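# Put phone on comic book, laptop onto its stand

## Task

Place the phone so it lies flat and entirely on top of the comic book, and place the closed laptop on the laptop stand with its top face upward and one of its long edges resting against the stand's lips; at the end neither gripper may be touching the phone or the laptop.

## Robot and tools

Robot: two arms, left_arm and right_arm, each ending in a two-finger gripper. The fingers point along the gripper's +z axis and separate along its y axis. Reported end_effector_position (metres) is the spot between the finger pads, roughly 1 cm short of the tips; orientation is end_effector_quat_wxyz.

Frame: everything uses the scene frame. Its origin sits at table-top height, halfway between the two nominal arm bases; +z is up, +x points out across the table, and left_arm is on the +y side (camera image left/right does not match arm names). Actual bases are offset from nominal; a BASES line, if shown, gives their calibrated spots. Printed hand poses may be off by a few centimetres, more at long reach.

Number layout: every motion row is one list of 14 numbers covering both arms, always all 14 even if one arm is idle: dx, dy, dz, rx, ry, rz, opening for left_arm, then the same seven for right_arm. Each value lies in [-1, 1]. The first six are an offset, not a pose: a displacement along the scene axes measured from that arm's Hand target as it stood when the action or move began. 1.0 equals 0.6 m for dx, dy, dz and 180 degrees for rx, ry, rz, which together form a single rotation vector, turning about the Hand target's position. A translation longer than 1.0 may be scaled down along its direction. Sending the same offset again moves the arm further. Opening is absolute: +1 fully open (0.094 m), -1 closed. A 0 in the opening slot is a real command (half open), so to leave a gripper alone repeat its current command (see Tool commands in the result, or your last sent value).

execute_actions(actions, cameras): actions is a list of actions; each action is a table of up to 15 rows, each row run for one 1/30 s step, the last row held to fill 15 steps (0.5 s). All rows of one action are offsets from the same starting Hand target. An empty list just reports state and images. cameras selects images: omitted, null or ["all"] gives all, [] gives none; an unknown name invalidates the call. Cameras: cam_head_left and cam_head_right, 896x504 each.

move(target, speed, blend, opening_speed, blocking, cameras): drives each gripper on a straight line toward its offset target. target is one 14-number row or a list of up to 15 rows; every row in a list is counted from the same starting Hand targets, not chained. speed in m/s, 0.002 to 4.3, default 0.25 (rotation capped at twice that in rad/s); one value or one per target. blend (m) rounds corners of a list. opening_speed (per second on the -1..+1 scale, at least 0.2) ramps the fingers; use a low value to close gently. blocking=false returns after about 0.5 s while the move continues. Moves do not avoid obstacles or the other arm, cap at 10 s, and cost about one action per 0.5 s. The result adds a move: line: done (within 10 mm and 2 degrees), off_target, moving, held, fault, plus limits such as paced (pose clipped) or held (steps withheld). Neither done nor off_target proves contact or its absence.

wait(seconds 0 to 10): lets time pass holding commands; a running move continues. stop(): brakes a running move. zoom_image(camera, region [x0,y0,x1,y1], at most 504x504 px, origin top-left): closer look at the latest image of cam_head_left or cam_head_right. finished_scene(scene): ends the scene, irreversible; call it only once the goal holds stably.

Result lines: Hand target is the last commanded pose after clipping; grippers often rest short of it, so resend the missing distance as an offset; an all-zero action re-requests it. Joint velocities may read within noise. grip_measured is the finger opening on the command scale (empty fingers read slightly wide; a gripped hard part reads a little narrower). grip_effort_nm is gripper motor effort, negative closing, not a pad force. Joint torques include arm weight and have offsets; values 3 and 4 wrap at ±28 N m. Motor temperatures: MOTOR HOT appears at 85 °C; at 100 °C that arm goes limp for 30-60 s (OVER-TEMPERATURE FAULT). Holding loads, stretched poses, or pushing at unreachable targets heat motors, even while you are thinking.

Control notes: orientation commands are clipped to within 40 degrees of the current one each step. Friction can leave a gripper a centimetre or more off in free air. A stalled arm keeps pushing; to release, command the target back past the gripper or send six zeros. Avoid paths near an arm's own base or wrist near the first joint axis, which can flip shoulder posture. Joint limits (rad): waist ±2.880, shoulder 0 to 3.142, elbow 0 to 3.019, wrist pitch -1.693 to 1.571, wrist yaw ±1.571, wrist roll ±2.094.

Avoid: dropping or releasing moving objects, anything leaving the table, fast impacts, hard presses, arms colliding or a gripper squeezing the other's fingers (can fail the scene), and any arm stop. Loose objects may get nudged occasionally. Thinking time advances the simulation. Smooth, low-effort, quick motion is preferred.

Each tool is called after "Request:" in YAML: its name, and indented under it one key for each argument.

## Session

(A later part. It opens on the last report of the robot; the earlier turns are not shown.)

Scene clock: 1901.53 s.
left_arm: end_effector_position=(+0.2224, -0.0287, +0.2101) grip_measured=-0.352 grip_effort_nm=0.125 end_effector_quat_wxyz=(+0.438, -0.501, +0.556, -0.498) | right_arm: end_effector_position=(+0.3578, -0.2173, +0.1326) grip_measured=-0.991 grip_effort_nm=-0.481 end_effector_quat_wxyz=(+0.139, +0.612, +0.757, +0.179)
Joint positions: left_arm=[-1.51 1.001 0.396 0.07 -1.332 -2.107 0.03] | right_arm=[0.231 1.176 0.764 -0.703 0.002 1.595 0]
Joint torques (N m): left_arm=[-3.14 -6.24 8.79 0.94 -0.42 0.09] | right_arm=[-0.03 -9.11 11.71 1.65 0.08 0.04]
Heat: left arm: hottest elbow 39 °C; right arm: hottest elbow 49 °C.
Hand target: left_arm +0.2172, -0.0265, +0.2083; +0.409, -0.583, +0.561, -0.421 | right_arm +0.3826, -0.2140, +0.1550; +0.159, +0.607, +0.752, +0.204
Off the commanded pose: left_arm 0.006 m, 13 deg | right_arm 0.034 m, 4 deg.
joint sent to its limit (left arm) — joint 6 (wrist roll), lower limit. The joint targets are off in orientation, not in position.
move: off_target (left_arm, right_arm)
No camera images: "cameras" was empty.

Good: z .1326 at x .358. Now push +x with z held.

Request:
move:
  target: [0,0,0,0,0,0,-0.35,0.03,0.0,0.008,0,0,0,-1]
  speed: 0.06

Request:
zoom_image:
  camera: "cam_head_left"
  region: [385, 205, 565, 345]

Request:
zoom_image:
  camera: "cam_head_right"
  region: [375, 205, 555, 345]

Scene clock: 1904.60 s.
left_arm: end_effector_position=(+0.2224, -0.0287, +0.2101) grip_measured=-0.352 grip_effort_nm=0.129 end_effector_quat_wxyz=(+0.438, -0.501, +0.556, -0.498) | right_arm: end_effector_position=(+0.3595, -0.2180, +0.1257) grip_measured=-0.991 grip_effort_nm=-0.481 end_effector_quat_wxyz=(+0.132, +0.613, +0.760, +0.172)
Joint positions: left_arm=[-1.51 1.001 0.396 0.07 -1.332 -2.107 0.03] | right_arm=[0.226 1.2 0.769 -0.703 -0.003 1.588 0]
Joint torques (N m): left_arm=[-2.96 -6.48 8.87 1.05 -0.45 0.09] | right_arm=[-0.44 -8.06 14.58 1.42 0.03 0.03]
Heat: left arm: hottest elbow 39 °C; right arm: hottest elbow 49 °C.
Hand target: left_arm +0.2172, -0.0265, +0.2083; +0.409, -0.583, +0.561, -0.421 | right_arm +0.4006, -0.2139, +0.1596; +0.159, +0.607, +0.752, +0.204
Off the commanded pose: left_arm 0.006 m, 13 deg | right_arm 0.053 m, 5 deg.
joint sent to its limit (left arm) — joint 6 (wrist roll), lower limit. The joint targets are off in orientation, not in position.
move: off_target (left_arm, right_arm)

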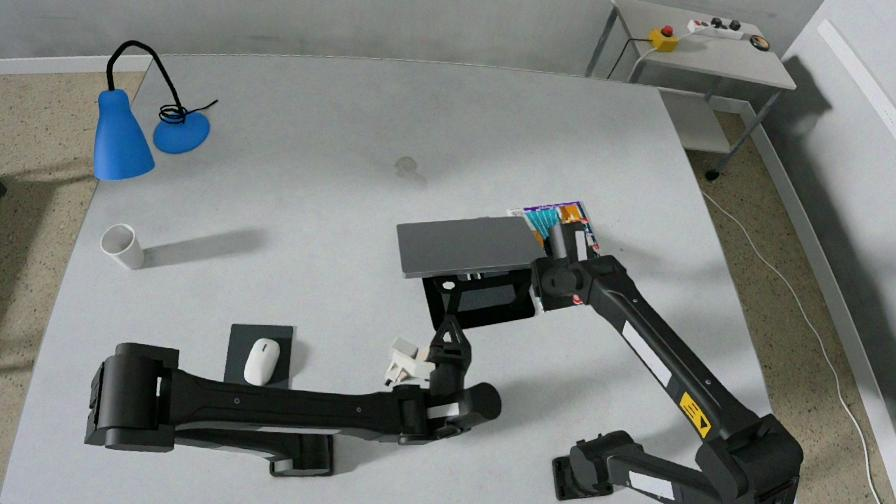

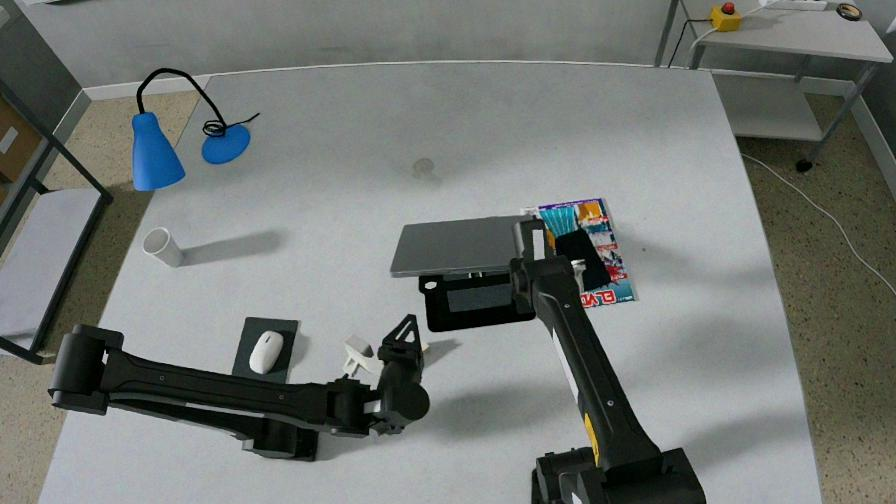

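Scaled by 2.800.

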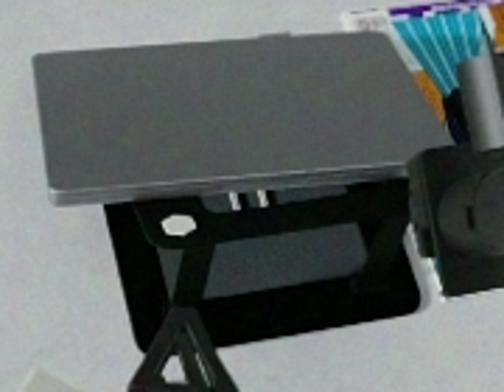

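Scaled by 2.800.

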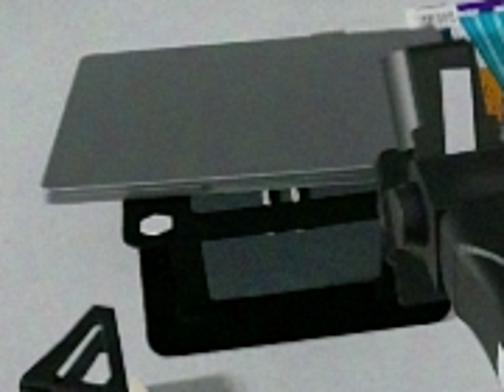

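Request:
move:
  target:
    - [0,0,0,0,0,0,-0.35,-0.15,0.0,0.03,0,0,0,-1]
    - [0.105,0.094,-0.047,-0.0065,0.0397,-0.0696,-0.35,-0.2,-0.05,0.1,0,0,0,-1]
  speed: 0.15

Request:
zoom_image:
  camera: "cam_head_left"
  region: [385, 205, 565, 345]

Request:
zoom_image:
  camera: "cam_head_right"
  region: [375, 205, 555, 345]

Scene clock: 1920.43 s.
left_arm: end_effector_position=(+0.2772, +0.0265, +0.1771) grip_measured=-0.352 grip_effort_nm=0.129 end_effector_quat_wxyz=(+0.315, -0.546, +0.643, -0.434) | right_arm: end_effector_position=(+0.2768, -0.2408, +0.2054) grip_measured=-0.991 grip_effort_nm=-0.476 end_effector_quat_wxyz=(+0.151, +0.607, +0.756, +0.196)
Joint positions: left_arm=[-1.11 0.743 0.356 -0.225 -0.743 -2.091 0.03] | right_arm=[0.211 0.826 0.738 -0.984 -0.01 1.572 0]
Joint torques (N m): left_arm=[-0.21 -2.84 11.69 0.94 -0.2 0.13] | right_arm=[-0.38 -5.42 10.85 0.54 0.02 0.07]
Heat: left arm: hottest elbow 39 °C; right arm: hottest elbow 50 °C.
Hand target: left_arm +0.2803, +0.0298, +0.1803; +0.319, -0.548, +0.641, -0.432 | right_arm +0.2806, -0.2439, +0.2198; +0.159, +0.606, +0.752, +0.204
Off the commanded pose: left_arm 0.006 m, 1 deg | right_arm 0.015 m, 1 deg.
move: off_target (right_arm)

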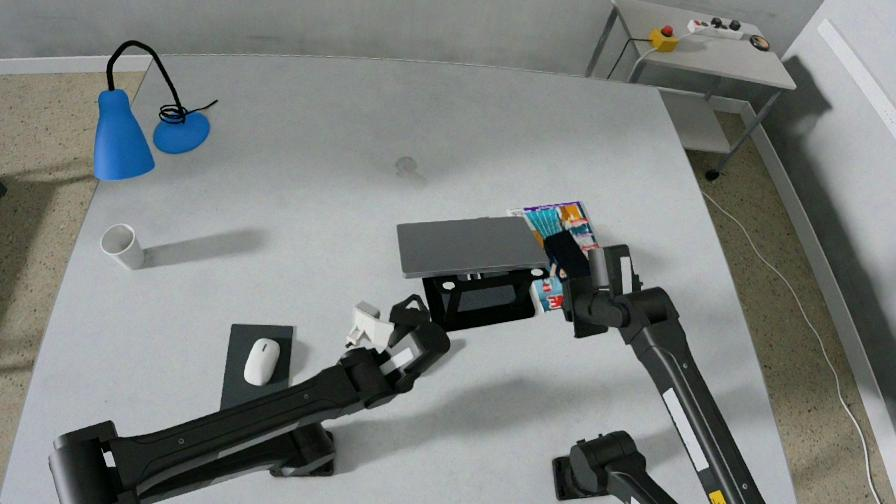

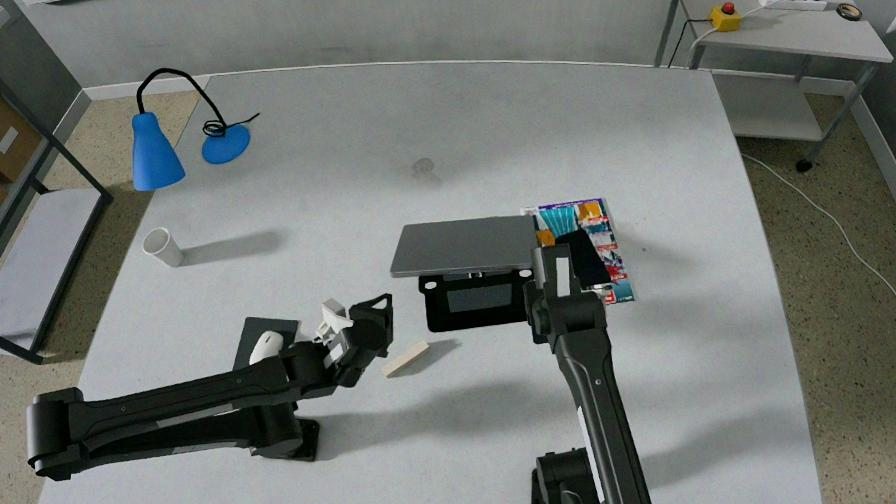

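Scaled by 2.800.

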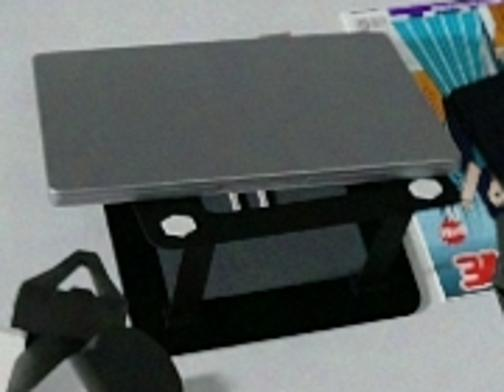

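Scaled by 2.800.

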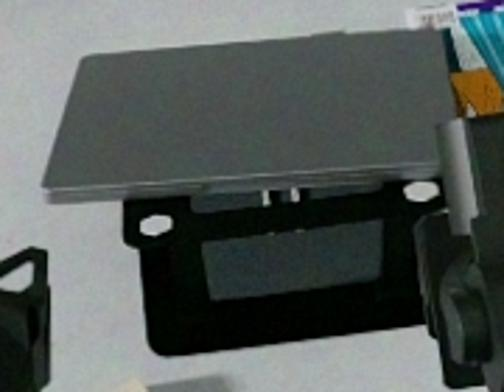

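Request:
move:
  target: [0.065,0.022,-0.072,0,0,0,-0.35,0,0,0,0,0,0,-1]
  speed: 0.12

Request:
zoom_image:
  camera: "cam_head_left"
  region: [345, 225, 525, 365]

Request:
zoom_image:
  camera: "cam_head_right"
  region: [335, 225, 515, 365]

Scene clock: 1929.57 s.
left_arm: end_effector_position=(+0.3168, +0.0385, +0.1416) grip_measured=-0.352 grip_effort_nm=0.125 end_effector_quat_wxyz=(+0.315, -0.547, +0.642, -0.435) | right_arm: end_effector_position=(+0.2767, -0.2410, +0.2053) grip_measured=-0.991 grip_effort_nm=-0.476 end_effector_quat_wxyz=(+0.151, +0.607, +0.756, +0.195)
Joint positions: left_arm=[-0.919 0.888 0.289 0.068 -0.582 -1.962 0.03] | right_arm=[0.211 0.826 0.738 -0.984 -0.01 1.572 0]
Joint torques (N m): left_arm=[-0.56 -3.49 9.11 2.39 -0.2 0.17] | right_arm=[-0.44 -5.42 10.84 0.51 0.02 0.06]
Heat: left arm: hottest elbow 39 °C; right arm: hottest elbow 51 °C.
Hand target: left_arm +0.3192, +0.0430, +0.1369; +0.319, -0.548, +0.641, -0.432 | right_arm +0.2806, -0.2440, +0.2197; +0.159, +0.607, +0.752, +0.204
Off the commanded pose: left_arm 0.007 m, 1 deg | right_arm 0.015 m, 1 deg.
move: off_target (right_arm)

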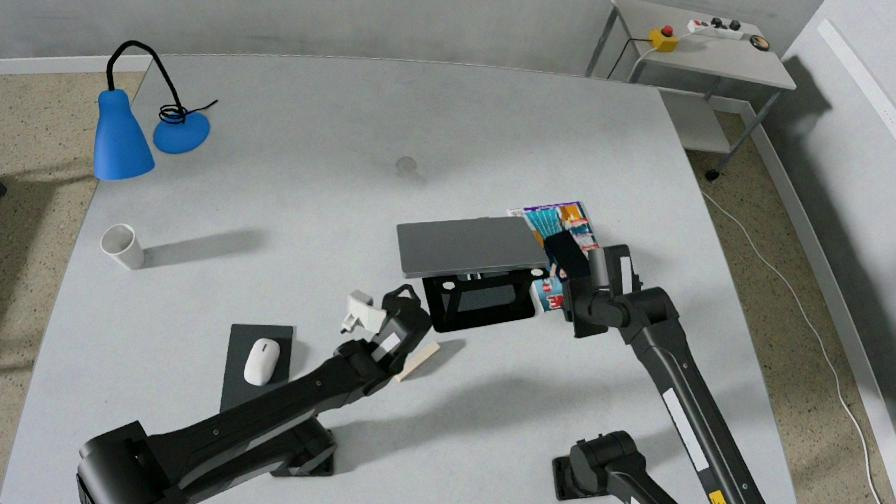

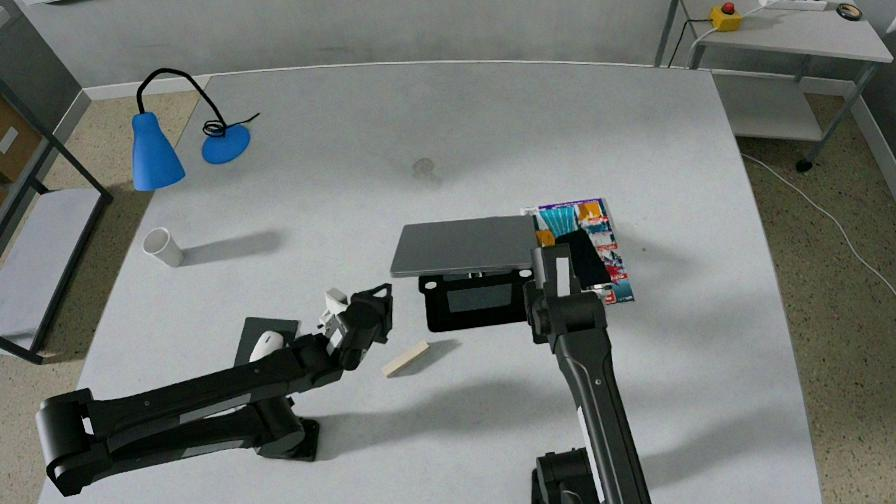

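Scaled by 2.800.

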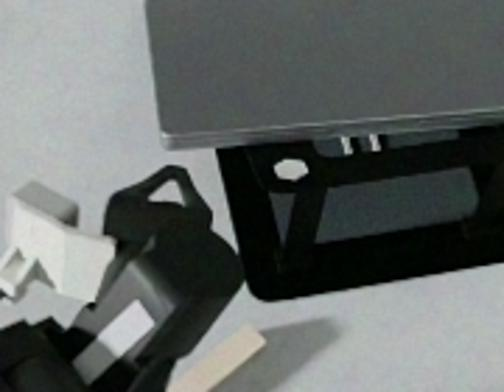

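Scaled by 2.800.

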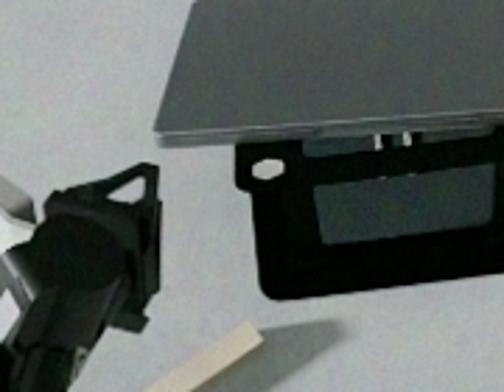

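Request:
move:
  target: [0.047,-0.012,-0.04,0,0,0,-0.35,0,0,0,0,0,0,-1]
  speed: 0.08

Request:
zoom_image:
  camera: "cam_head_left"
  region: [345, 225, 525, 365]

Request:
zoom_image:
  camera: "cam_head_right"
  region: [335, 225, 515, 365]

Scene clock: 1935.20 s.
left_arm: end_effector_position=(+0.3430, +0.0329, +0.1130) grip_measured=-0.352 grip_effort_nm=0.129 end_effector_quat_wxyz=(+0.315, -0.547, +0.645, -0.431) | right_arm: end_effector_position=(+0.2767, -0.2410, +0.2053) grip_measured=-0.991 grip_effort_nm=-0.481 end_effector_quat_wxyz=(+0.151, +0.607, +0.756, +0.195)
Joint positions: left_arm=[-0.848 1.088 0.289 0.281 -0.519 -1.92 0.03] | right_arm=[0.211 0.826 0.738 -0.984 -0.01 1.572 0]
Joint torques (N m): left_arm=[-0.03 -5.07 8.8 2.26 -0.09 0.21] | right_arm=[-0.44 -5.36 10.82 0.49 0.02 0.06]
Heat: left arm: hottest elbow 39 °C; right arm: hottest elbow 51 °C.
Hand target: left_arm +0.3474, +0.0358, +0.1130; +0.319, -0.548, +0.641, -0.432 | right_arm +0.2806, -0.2440, +0.2197; +0.159, +0.607, +0.752, +0.204
Off the commanded pose: left_arm 0.005 m, 1 deg | right_arm 0.015 m, 1 deg.
move: off_target (right_arm)

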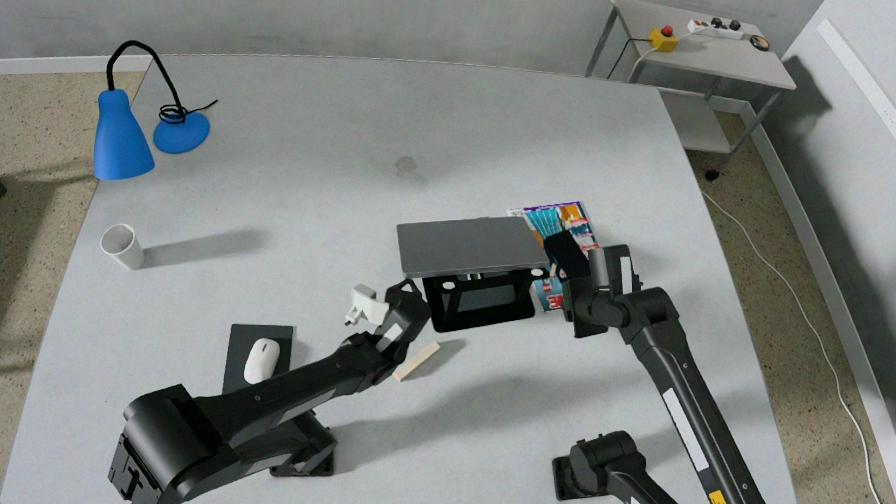

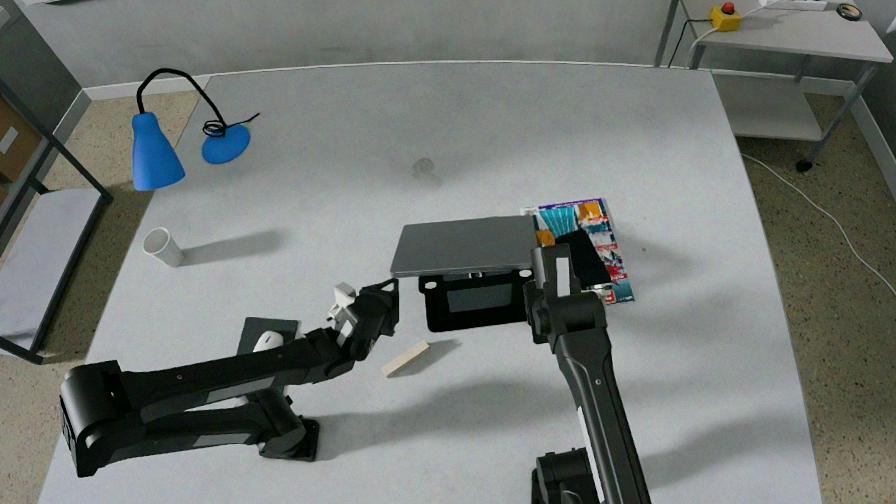

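Scaled by 2.800.

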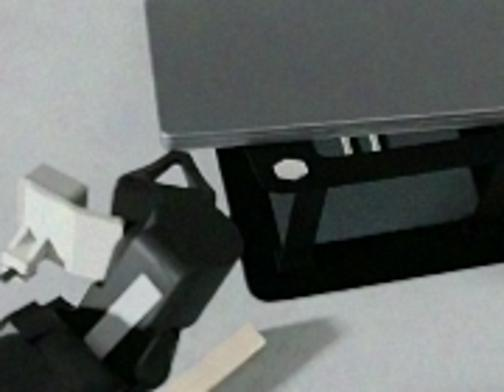

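Scaled by 2.800.

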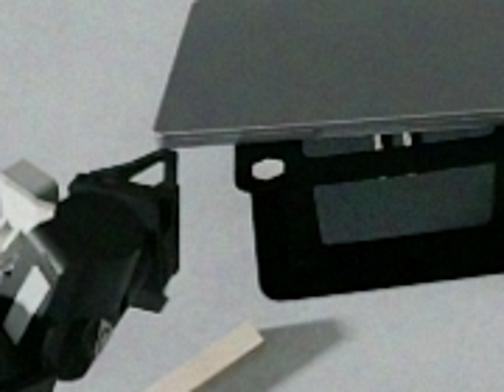

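Request:
move:
  target: [0.026,-0.007,-0.008,0,0,0,-0.35,0,0,0,0,0,0,-1]
  speed: 0.06

Request:
zoom_image:
  camera: "cam_head_left"
  region: [345, 225, 525, 365]

Request:
zoom_image:
  camera: "cam_head_right"
  region: [335, 225, 515, 365]

Scene clock: 1941.03 s.
left_arm: end_effector_position=(+0.3516, +0.0358, +0.0976) grip_measured=-0.352 grip_effort_nm=0.129 end_effector_quat_wxyz=(+0.314, -0.548, +0.651, -0.421) | right_arm: end_effector_position=(+0.2767, -0.2410, +0.2053) grip_measured=-0.991 grip_effort_nm=-0.476 end_effector_quat_wxyz=(+0.151, +0.607, +0.756, +0.195)
Joint positions: left_arm=[-0.814 1.161 0.289 0.338 -0.491 -1.901 0.03] | right_arm=[0.211 0.826 0.738 -0.984 -0.01 1.572 0]
Joint torques (N m): left_arm=[-0.21 -5.66 10.33 2.33 -0.16 0.15] | right_arm=[-0.44 -5.48 10.82 0.51 0.01 0.05]
Heat: left arm: hottest elbow 39 °C; right arm: hottest elbow 52 °C.
Hand target: left_arm +0.3630, +0.0316, +0.1082; +0.319, -0.548, +0.641, -0.432 | right_arm +0.2806, -0.2440, +0.2197; +0.159, +0.607, +0.752, +0.204
Off the commanded pose: left_arm 0.016 m, 2 deg | right_arm 0.015 m, 1 deg.
move: off_target (left_arm, right_arm)

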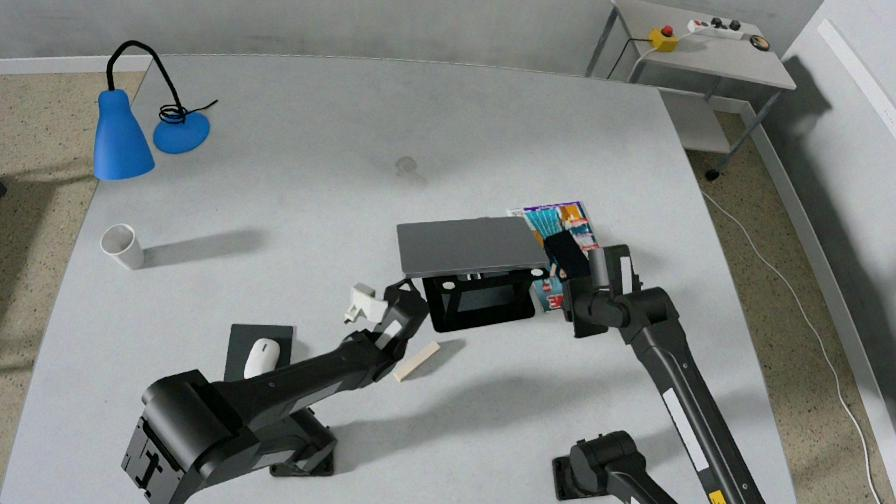

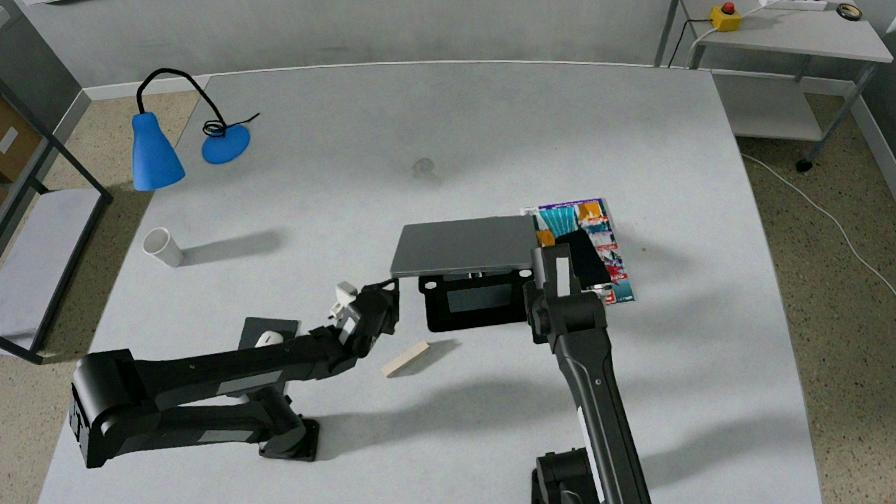

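Scaled by 2.800.

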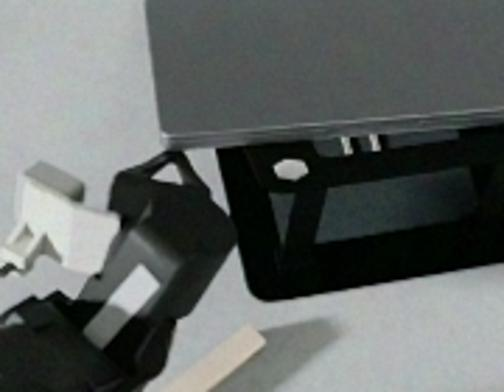

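Scaled by 2.800.

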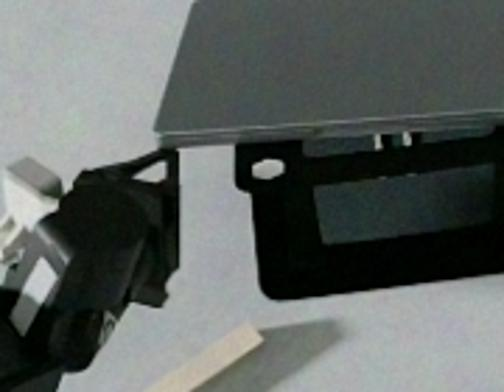

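Request:
move:
  target:
    - [-0.055,0.012,0.045,0,0,0,-0.35,0,0,0,0,0,0,-1]
    - [-0.035,0.008,0.045,0,0,0,-0.35,0,0,0,0,0,0,-1]
  speed: 0.1

Request:
zoom_image:
  camera: "cam_head_left"
  region: [345, 225, 525, 365]

Request:
zoom_image:
  camera: "cam_head_right"
  region: [335, 225, 515, 365]

Scene clock: 1947.17 s.
left_arm: end_effector_position=(+0.3364, +0.0417, +0.1291) grip_measured=-0.352 grip_effort_nm=0.125 end_effector_quat_wxyz=(+0.321, -0.546, +0.644, -0.430) | right_arm: end_effector_position=(+0.2767, -0.2410, +0.2053) grip_measured=-0.991 grip_effort_nm=-0.481 end_effector_quat_wxyz=(+0.151, +0.607, +0.756, +0.195)
Joint positions: left_arm=[-0.85 0.985 0.289 0.18 -0.532 -1.912 0.03] | right_arm=[0.211 0.826 0.738 -0.984 -0.01 1.572 0]
Joint torques (N m): left_arm=[-1.26 -4.48 11.59 1.35 -0.08 -0.03] | right_arm=[-0.38 -5.48 10.81 0.51 0.01 0.06]
Heat: left arm: hottest elbow 39 °C; right arm: hottest elbow 52 °C.
Hand target: left_arm +0.3421, +0.0365, +0.1352; +0.319, -0.548, +0.641, -0.432 | right_arm +0.2806, -0.2440, +0.2197; +0.159, +0.607, +0.752, +0.204
Off the commanded pose: left_arm 0.010 m, 1 deg | right_arm 0.015 m, 1 deg.
move: off_target (right_arm)

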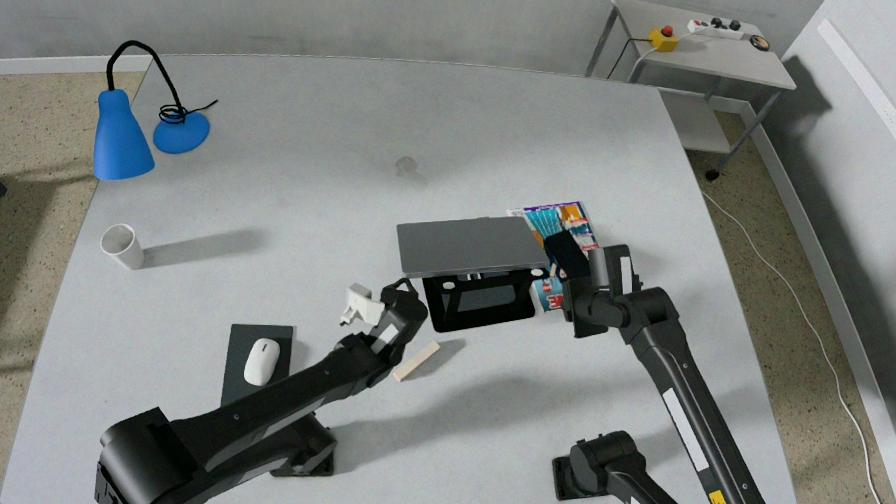

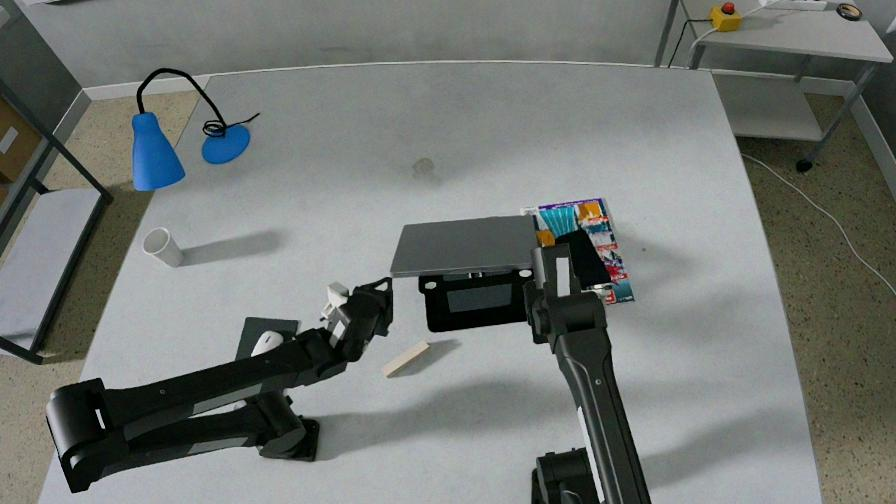

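Scaled by 2.800.

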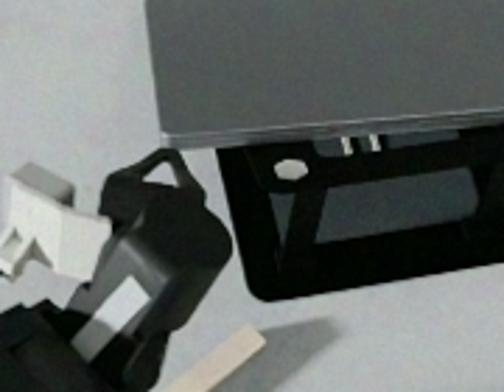

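Scaled by 2.800.

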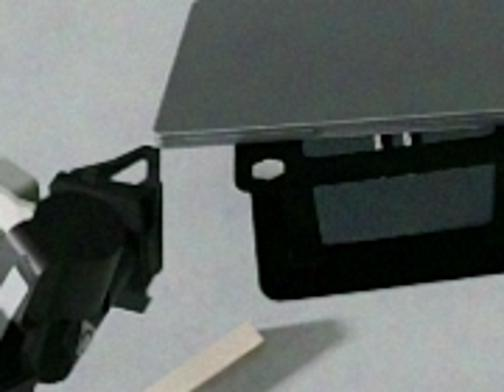

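Request:
move:
  target: [0.053,-0.02,-0.012,0,0,0,-0.35,0,0,0,0,0,0,-1]
  speed: 0.06

Request:
zoom_image:
  camera: "cam_head_left"
  region: [345, 225, 525, 365]

Request:
zoom_image:
  camera: "cam_head_right"
  region: [335, 225, 515, 365]

Scene clock: 1952.07 s.
left_arm: end_effector_position=(+0.3498, +0.0396, +0.1006) grip_measured=-0.352 grip_effort_nm=0.125 end_effector_quat_wxyz=(+0.313, -0.549, +0.661, -0.405) | right_arm: end_effector_position=(+0.2767, -0.2410, +0.2053) grip_measured=-0.991 grip_effort_nm=-0.481 end_effector_quat_wxyz=(+0.151, +0.607, +0.756, +0.195)
Joint positions: left_arm=[-0.808 1.119 0.303 0.247 -0.485 -1.896 0.03] | right_arm=[0.211 0.826 0.738 -0.984 -0.01 1.572 0]
Joint torques (N m): left_arm=[-0.26 -5.36 14.28 2.37 -0.06 0.17] | right_arm=[-0.44 -5.36 10.81 0.51 0.02 0.05]
Heat: left arm: hottest elbow 39 °C; right arm: hottest elbow 52 °C.
Hand target: left_arm +0.3738, +0.0244, +0.1279; +0.319, -0.548, +0.641, -0.432 | right_arm +0.2806, -0.2440, +0.2197; +0.159, +0.607, +0.752, +0.204
Off the commanded pose: left_arm 0.039 m, 4 deg | right_arm 0.015 m, 1 deg.
move: off_target (left_arm, right_arm)

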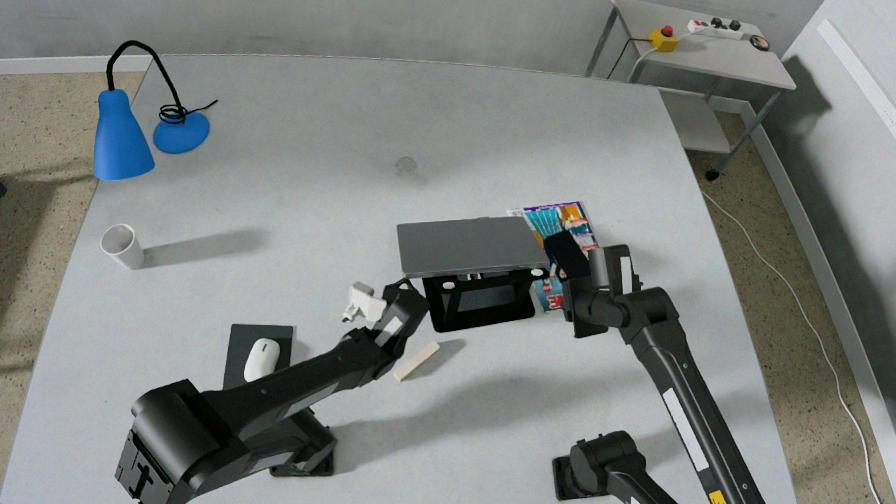

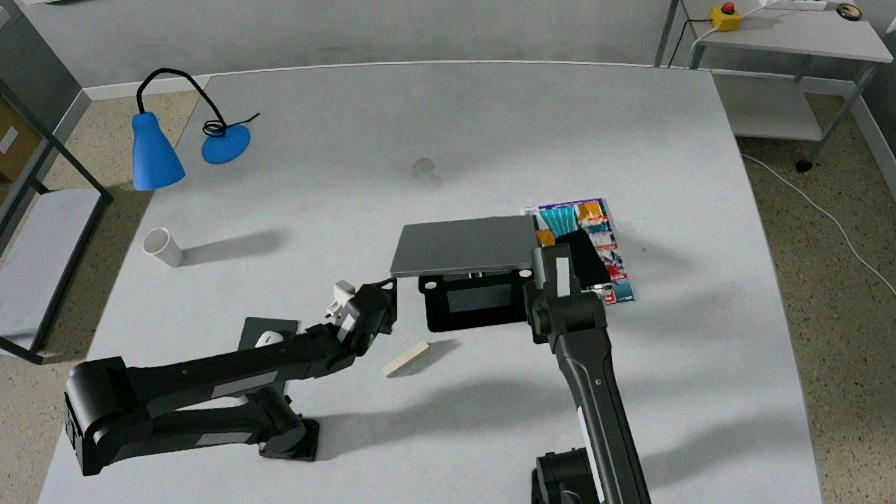

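Scaled by 2.800.

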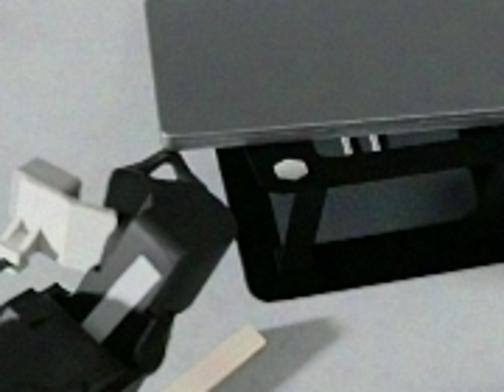

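Scaled by 2.800.

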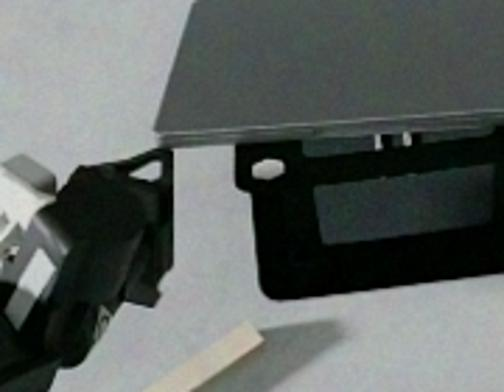

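Request:
move:
  target:
    - [-0.07,0.015,0.03,0,0,0,-0.1,0,0,0,0,0,0,-1]
    - [-0.058,0.012,0.035,0,0,0,-0.1,0,0,0,0,0,0,-1]
  speed: 0.1
  cameras: []

Scene clock: 1957.13 s.
left_arm: end_effector_position=(+0.3328, +0.0434, +0.1304) grip_measured=-0.102 grip_effort_nm=0.129 end_effector_quat_wxyz=(+0.321, -0.549, +0.650, -0.416) | right_arm: end_effector_position=(+0.2767, -0.2410, +0.2053) grip_measured=-0.991 grip_effort_nm=-0.476 end_effector_quat_wxyz=(+0.151, +0.607, +0.756, +0.195)
Joint positions: left_arm=[-0.86 0.96 0.303 0.106 -0.546 -1.923 0.042] | right_arm=[0.211 0.826 0.738 -0.984 -0.01 1.572 0]
Joint torques (N m): left_arm=[-3.25 -5.54 13.26 1.47 -0.3 0.01] | right_arm=[-0.44 -5.36 10.82 0.53 0.01 0.05]
Heat: left arm: hottest elbow 40 °C; right arm: hottest elbow 52 °C.
Hand target: left_arm +0.3390, +0.0316, +0.1490; +0.319, -0.548, +0.641, -0.432 | right_arm +0.2806, -0.2440, +0.2197; +0.159, +0.607, +0.752, +0.204
Off the commanded pose: left_arm 0.023 m, 2 deg | right_arm 0.015 m, 1 deg.
move: off_target (left_arm, right_arm)
No camera images: "cameras" was empty.

Request:
move:
  target: [0.0,-0.015,0.022,0,0,0,-0.1,0,0,0,0,0,0,-1]
  speed: 0.1
  cameras: []

Scene clock: 1959.67 s.
left_arm: end_effector_position=(+0.3250, +0.0459, +0.1239) grip_measured=-0.102 grip_effort_nm=0.125 end_effector_quat_wxyz=(+0.322, -0.551, +0.660, -0.397) | right_arm: end_effector_position=(+0.2767, -0.2410, +0.2053) grip_measured=-0.991 grip_effort_nm=-0.476 end_effector_quat_wxyz=(+0.151, +0.607, +0.756, +0.195)
Joint positions: left_arm=[-0.881 0.949 0.303 0.044 -0.568 -1.938 0.042] | right_arm=[0.211 0.826 0.738 -0.984 -0.01 1.572 0]
Joint torques (N m): left_arm=[-2.37 -6.01 16.62 1.39 -0.4 -0.01] | right_arm=[-0.44 -5.36 10.84 0.53 0.01 0.06]
Heat: left arm: hottest elbow 41 °C; right arm: hottest elbow 52 °C.
Hand target: left_arm +0.3390, +0.0226, +0.1622; +0.319, -0.548, +0.641, -0.432 | right_arm +0.2806, -0.2440, +0.2197; +0.159, +0.607, +0.752, +0.204
Off the commanded pose: left_arm 0.047 m, 5 deg | right_arm 0.015 m, 1 deg.
move: off_target (left_arm, right_arm)
No camera images: "cameras" was empty.

Request:
wait:
  seconds: 0.2

Request:
zoom_image:
  camera: "cam_head_left"
  region: [345, 225, 525, 365]

Request:
zoom_image:
  camera: "cam_head_right"
  region: [335, 225, 515, 365]

Scene clock: 1963.27 s.
left_arm: end_effector_position=(+0.3249, +0.0460, +0.1238) grip_measured=-0.102 grip_effort_nm=0.129 end_effector_quat_wxyz=(+0.322, -0.551, +0.660, -0.397) | right_arm: end_effector_position=(+0.2767, -0.2410, +0.2053) grip_measured=-0.991 grip_effort_nm=-0.476 end_effector_quat_wxyz=(+0.151, +0.607, +0.756, +0.195)
Joint positions: left_arm=[-0.881 0.949 0.303 0.044 -0.568 -1.939 0.042] | right_arm=[0.211 0.826 0.738 -0.984 -0.01 1.572 0]
Joint torques (N m): left_arm=[-2.37 -5.89 16.68 1.21 -0.34 -0.04] | right_arm=[-0.38 -5.42 10.84 0.53 0.02 0.06]
Heat: left arm: hottest elbow 42 °C; right arm: hottest elbow 52 °C.
Hand target: left_arm +0.3390, +0.0226, +0.1621; +0.319, -0.548, +0.641, -0.432 | right_arm +0.2806, -0.2440, +0.2197; +0.159, +0.607, +0.752, +0.204
Tool commands: left_gripper/opening=-0.1 right_gripper/opening=-1.0
Off the commanded pose: left_arm 0.047 m, 5 deg | right_arm 0.015 m, 1 deg.
wait: 0.20 s; at rest from the start

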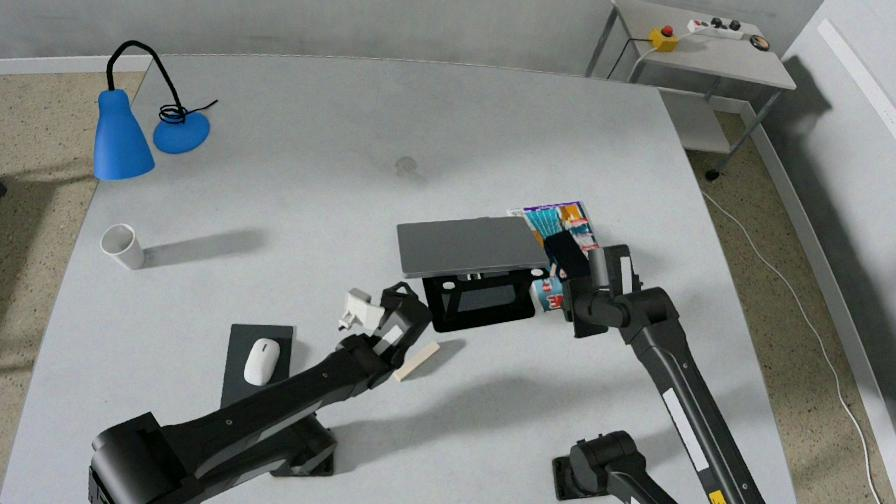

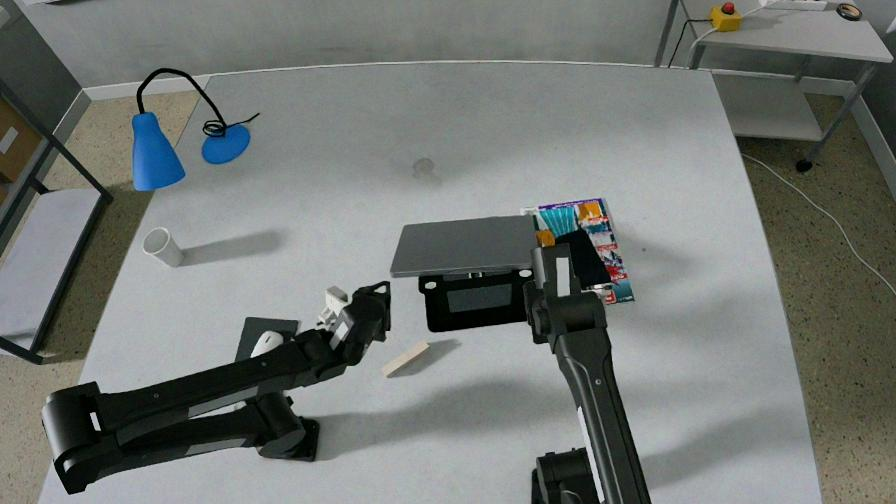

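Scaled by 2.800.

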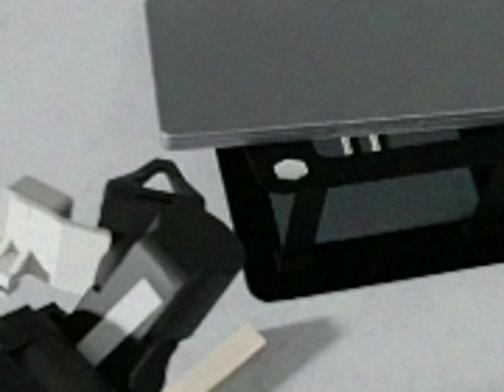

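Scaled by 2.800.

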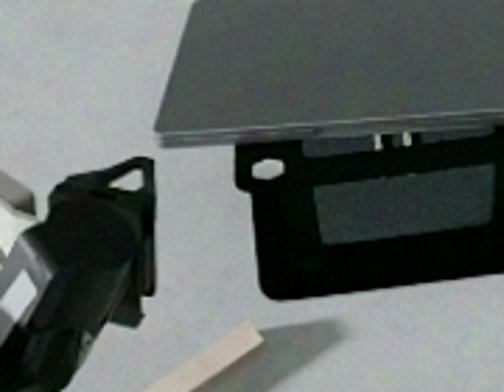

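Request:
move:
  target:
    - [-0.065,0.0,0.1,0,0,0,-0.1,0,0,0,0,0,0,-1]
    - [-0.02,0.0,0.0,0,0,0,-0.1,0,0,0,0,0,0,-1]
  speed: 0.2
  cameras: []

Scene clock: 1967.33 s.
left_arm: end_effector_position=(+0.3243, +0.0179, +0.1682) grip_measured=-0.102 grip_effort_nm=0.125 end_effector_quat_wxyz=(+0.315, -0.547, +0.642, -0.436) | right_arm: end_effector_position=(+0.2767, -0.2410, +0.2053) grip_measured=-0.991 grip_effort_nm=-0.476 end_effector_quat_wxyz=(+0.151, +0.607, +0.756, +0.195)
Joint positions: left_arm=[-0.95 0.906 0.38 -0.014 -0.608 -1.98 0.042] | right_arm=[0.211 0.826 0.738 -0.984 -0.01 1.572 0]
Joint torques (N m): left_arm=[-0.62 -3.72 9.37 2.43 -0.14 0.17] | right_arm=[-0.38 -5.42 10.84 0.53 0.02 0.05]
Heat: left arm: hottest elbow 43 °C; right arm: hottest elbow 52 °C.
Hand target: left_arm +0.3271, +0.0227, +0.1621; +0.319, -0.548, +0.641, -0.432 | right_arm +0.2806, -0.2440, +0.2197; +0.159, +0.607, +0.752, +0.204
Off the commanded pose: left_arm 0.008 m, 1 deg | right_arm 0.015 m, 1 deg.
move: off_target (right_arm)
No camera images: "cameras" was empty.

Request:
move:
  target: [0.03,0.026,-0.045,0,0,0,-0.1,0,0,0,0,0,0,-1]
  speed: 0.08
  cameras: []

Scene clock: 1971.70 s.
left_arm: end_effector_position=(+0.3426, +0.0333, +0.1395) grip_measured=-0.102 grip_effort_nm=0.129 end_effector_quat_wxyz=(+0.315, -0.547, +0.643, -0.435) | right_arm: end_effector_position=(+0.2767, -0.2410, +0.2053) grip_measured=-0.991 grip_effort_nm=-0.481 end_effector_quat_wxyz=(+0.151, +0.607, +0.756, +0.195)
Joint positions: left_arm=[-0.848 0.989 0.324 0.155 -0.52 -1.92 0.042] | right_arm=[0.211 0.826 0.738 -0.984 -0.01 1.572 0]
Joint torques (N m): left_arm=[0.15 -4.72 8.73 2.44 -0.06 0.19] | right_arm=[-0.32 -5.3 10.81 0.54 0.02 0.06]
Heat: left arm: hottest elbow 42 °C; right arm: hottest elbow 52 °C.
Hand target: left_arm +0.3451, +0.0382, +0.1352; +0.319, -0.548, +0.641, -0.432 | right_arm +0.2806, -0.2440, +0.2197; +0.159, +0.607, +0.752, +0.204
Off the commanded pose: left_arm 0.007 m, 1 deg | right_arm 0.015 m, 1 deg.
move: off_target (right_arm)
No camera images: "cameras" was empty.

Request:
move:
  target: [0.04,-0.006,-0.017,0,0,0,-0.1,0,0,0,0,0,0,-1]
  speed: 0.08

Request:
zoom_image:
  camera: "cam_head_left"
  region: [345, 225, 525, 365]

Request:
zoom_image:
  camera: "cam_head_right"
  region: [335, 225, 515, 365]

Scene clock: 1974.73 s.
left_arm: end_effector_position=(+0.3599, +0.0358, +0.1173) grip_measured=-0.102 grip_effort_nm=0.129 end_effector_quat_wxyz=(+0.314, -0.548, +0.649, -0.424) | right_arm: end_effector_position=(+0.2767, -0.2410, +0.2053) grip_measured=-0.991 grip_effort_nm=-0.481 end_effector_quat_wxyz=(+0.151, +0.607, +0.756, +0.195)
Joint positions: left_arm=[-0.79 1.105 0.324 0.261 -0.469 -1.888 0.042] | right_arm=[0.211 0.826 0.738 -0.984 -0.01 1.572 0]
Joint torques (N m): left_arm=[0.21 -5.36 10.51 2.22 -0.08 0.15] | right_arm=[-0.38 -5.48 10.81 0.51 0.02 0.05]
Heat: left arm: hottest elbow 42 °C; right arm: hottest elbow 52 °C.
Hand target: left_arm +0.3691, +0.0346, +0.1250; +0.319, -0.548, +0.641, -0.432 | right_arm +0.2806, -0.2440, +0.2197; +0.159, +0.607, +0.752, +0.204
Off the commanded pose: left_arm 0.012 m, 1 deg | right_arm 0.015 m, 1 deg.
move: off_target (left_arm, right_arm)

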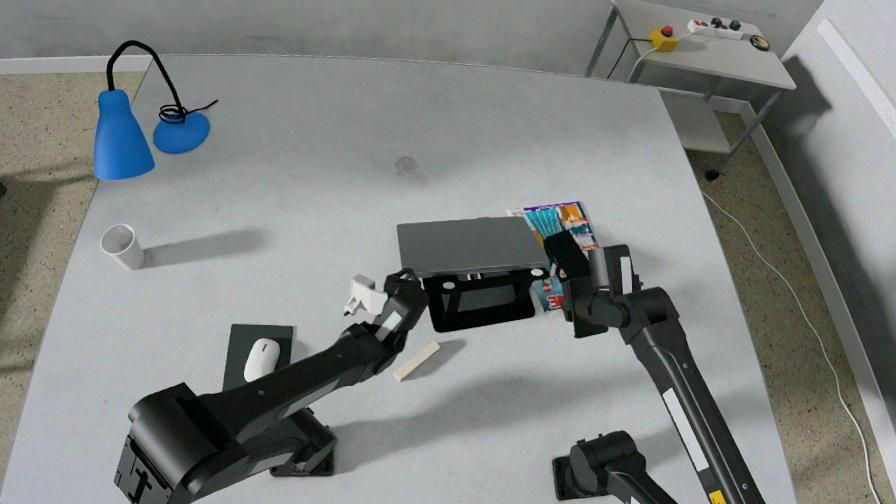

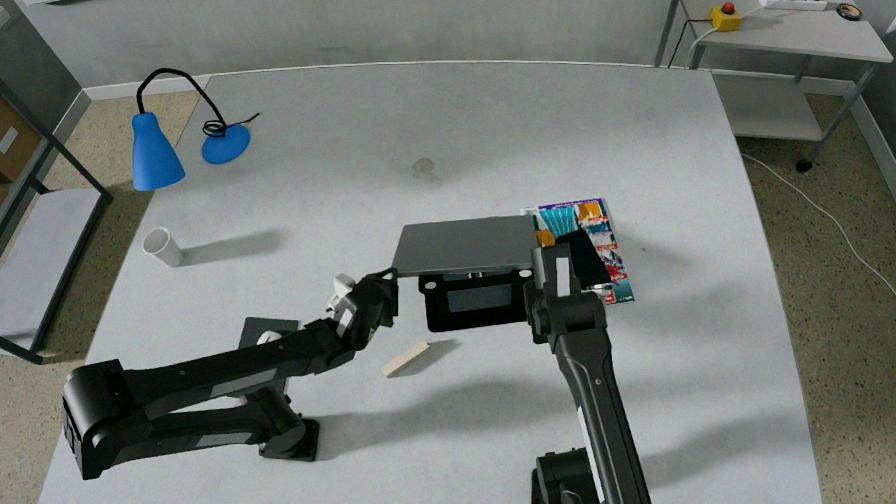

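Scaled by 2.800.

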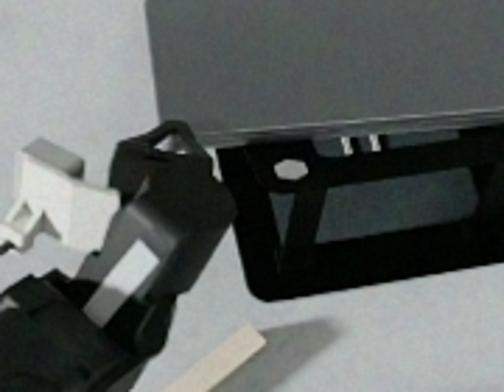

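Scaled by 2.800.

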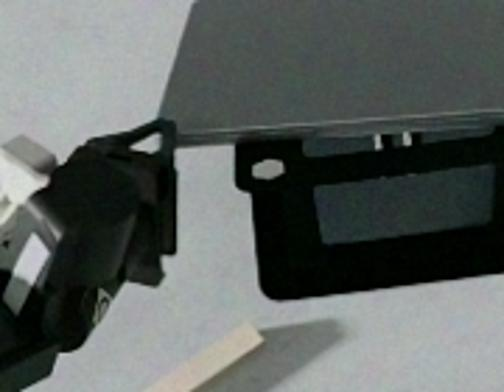

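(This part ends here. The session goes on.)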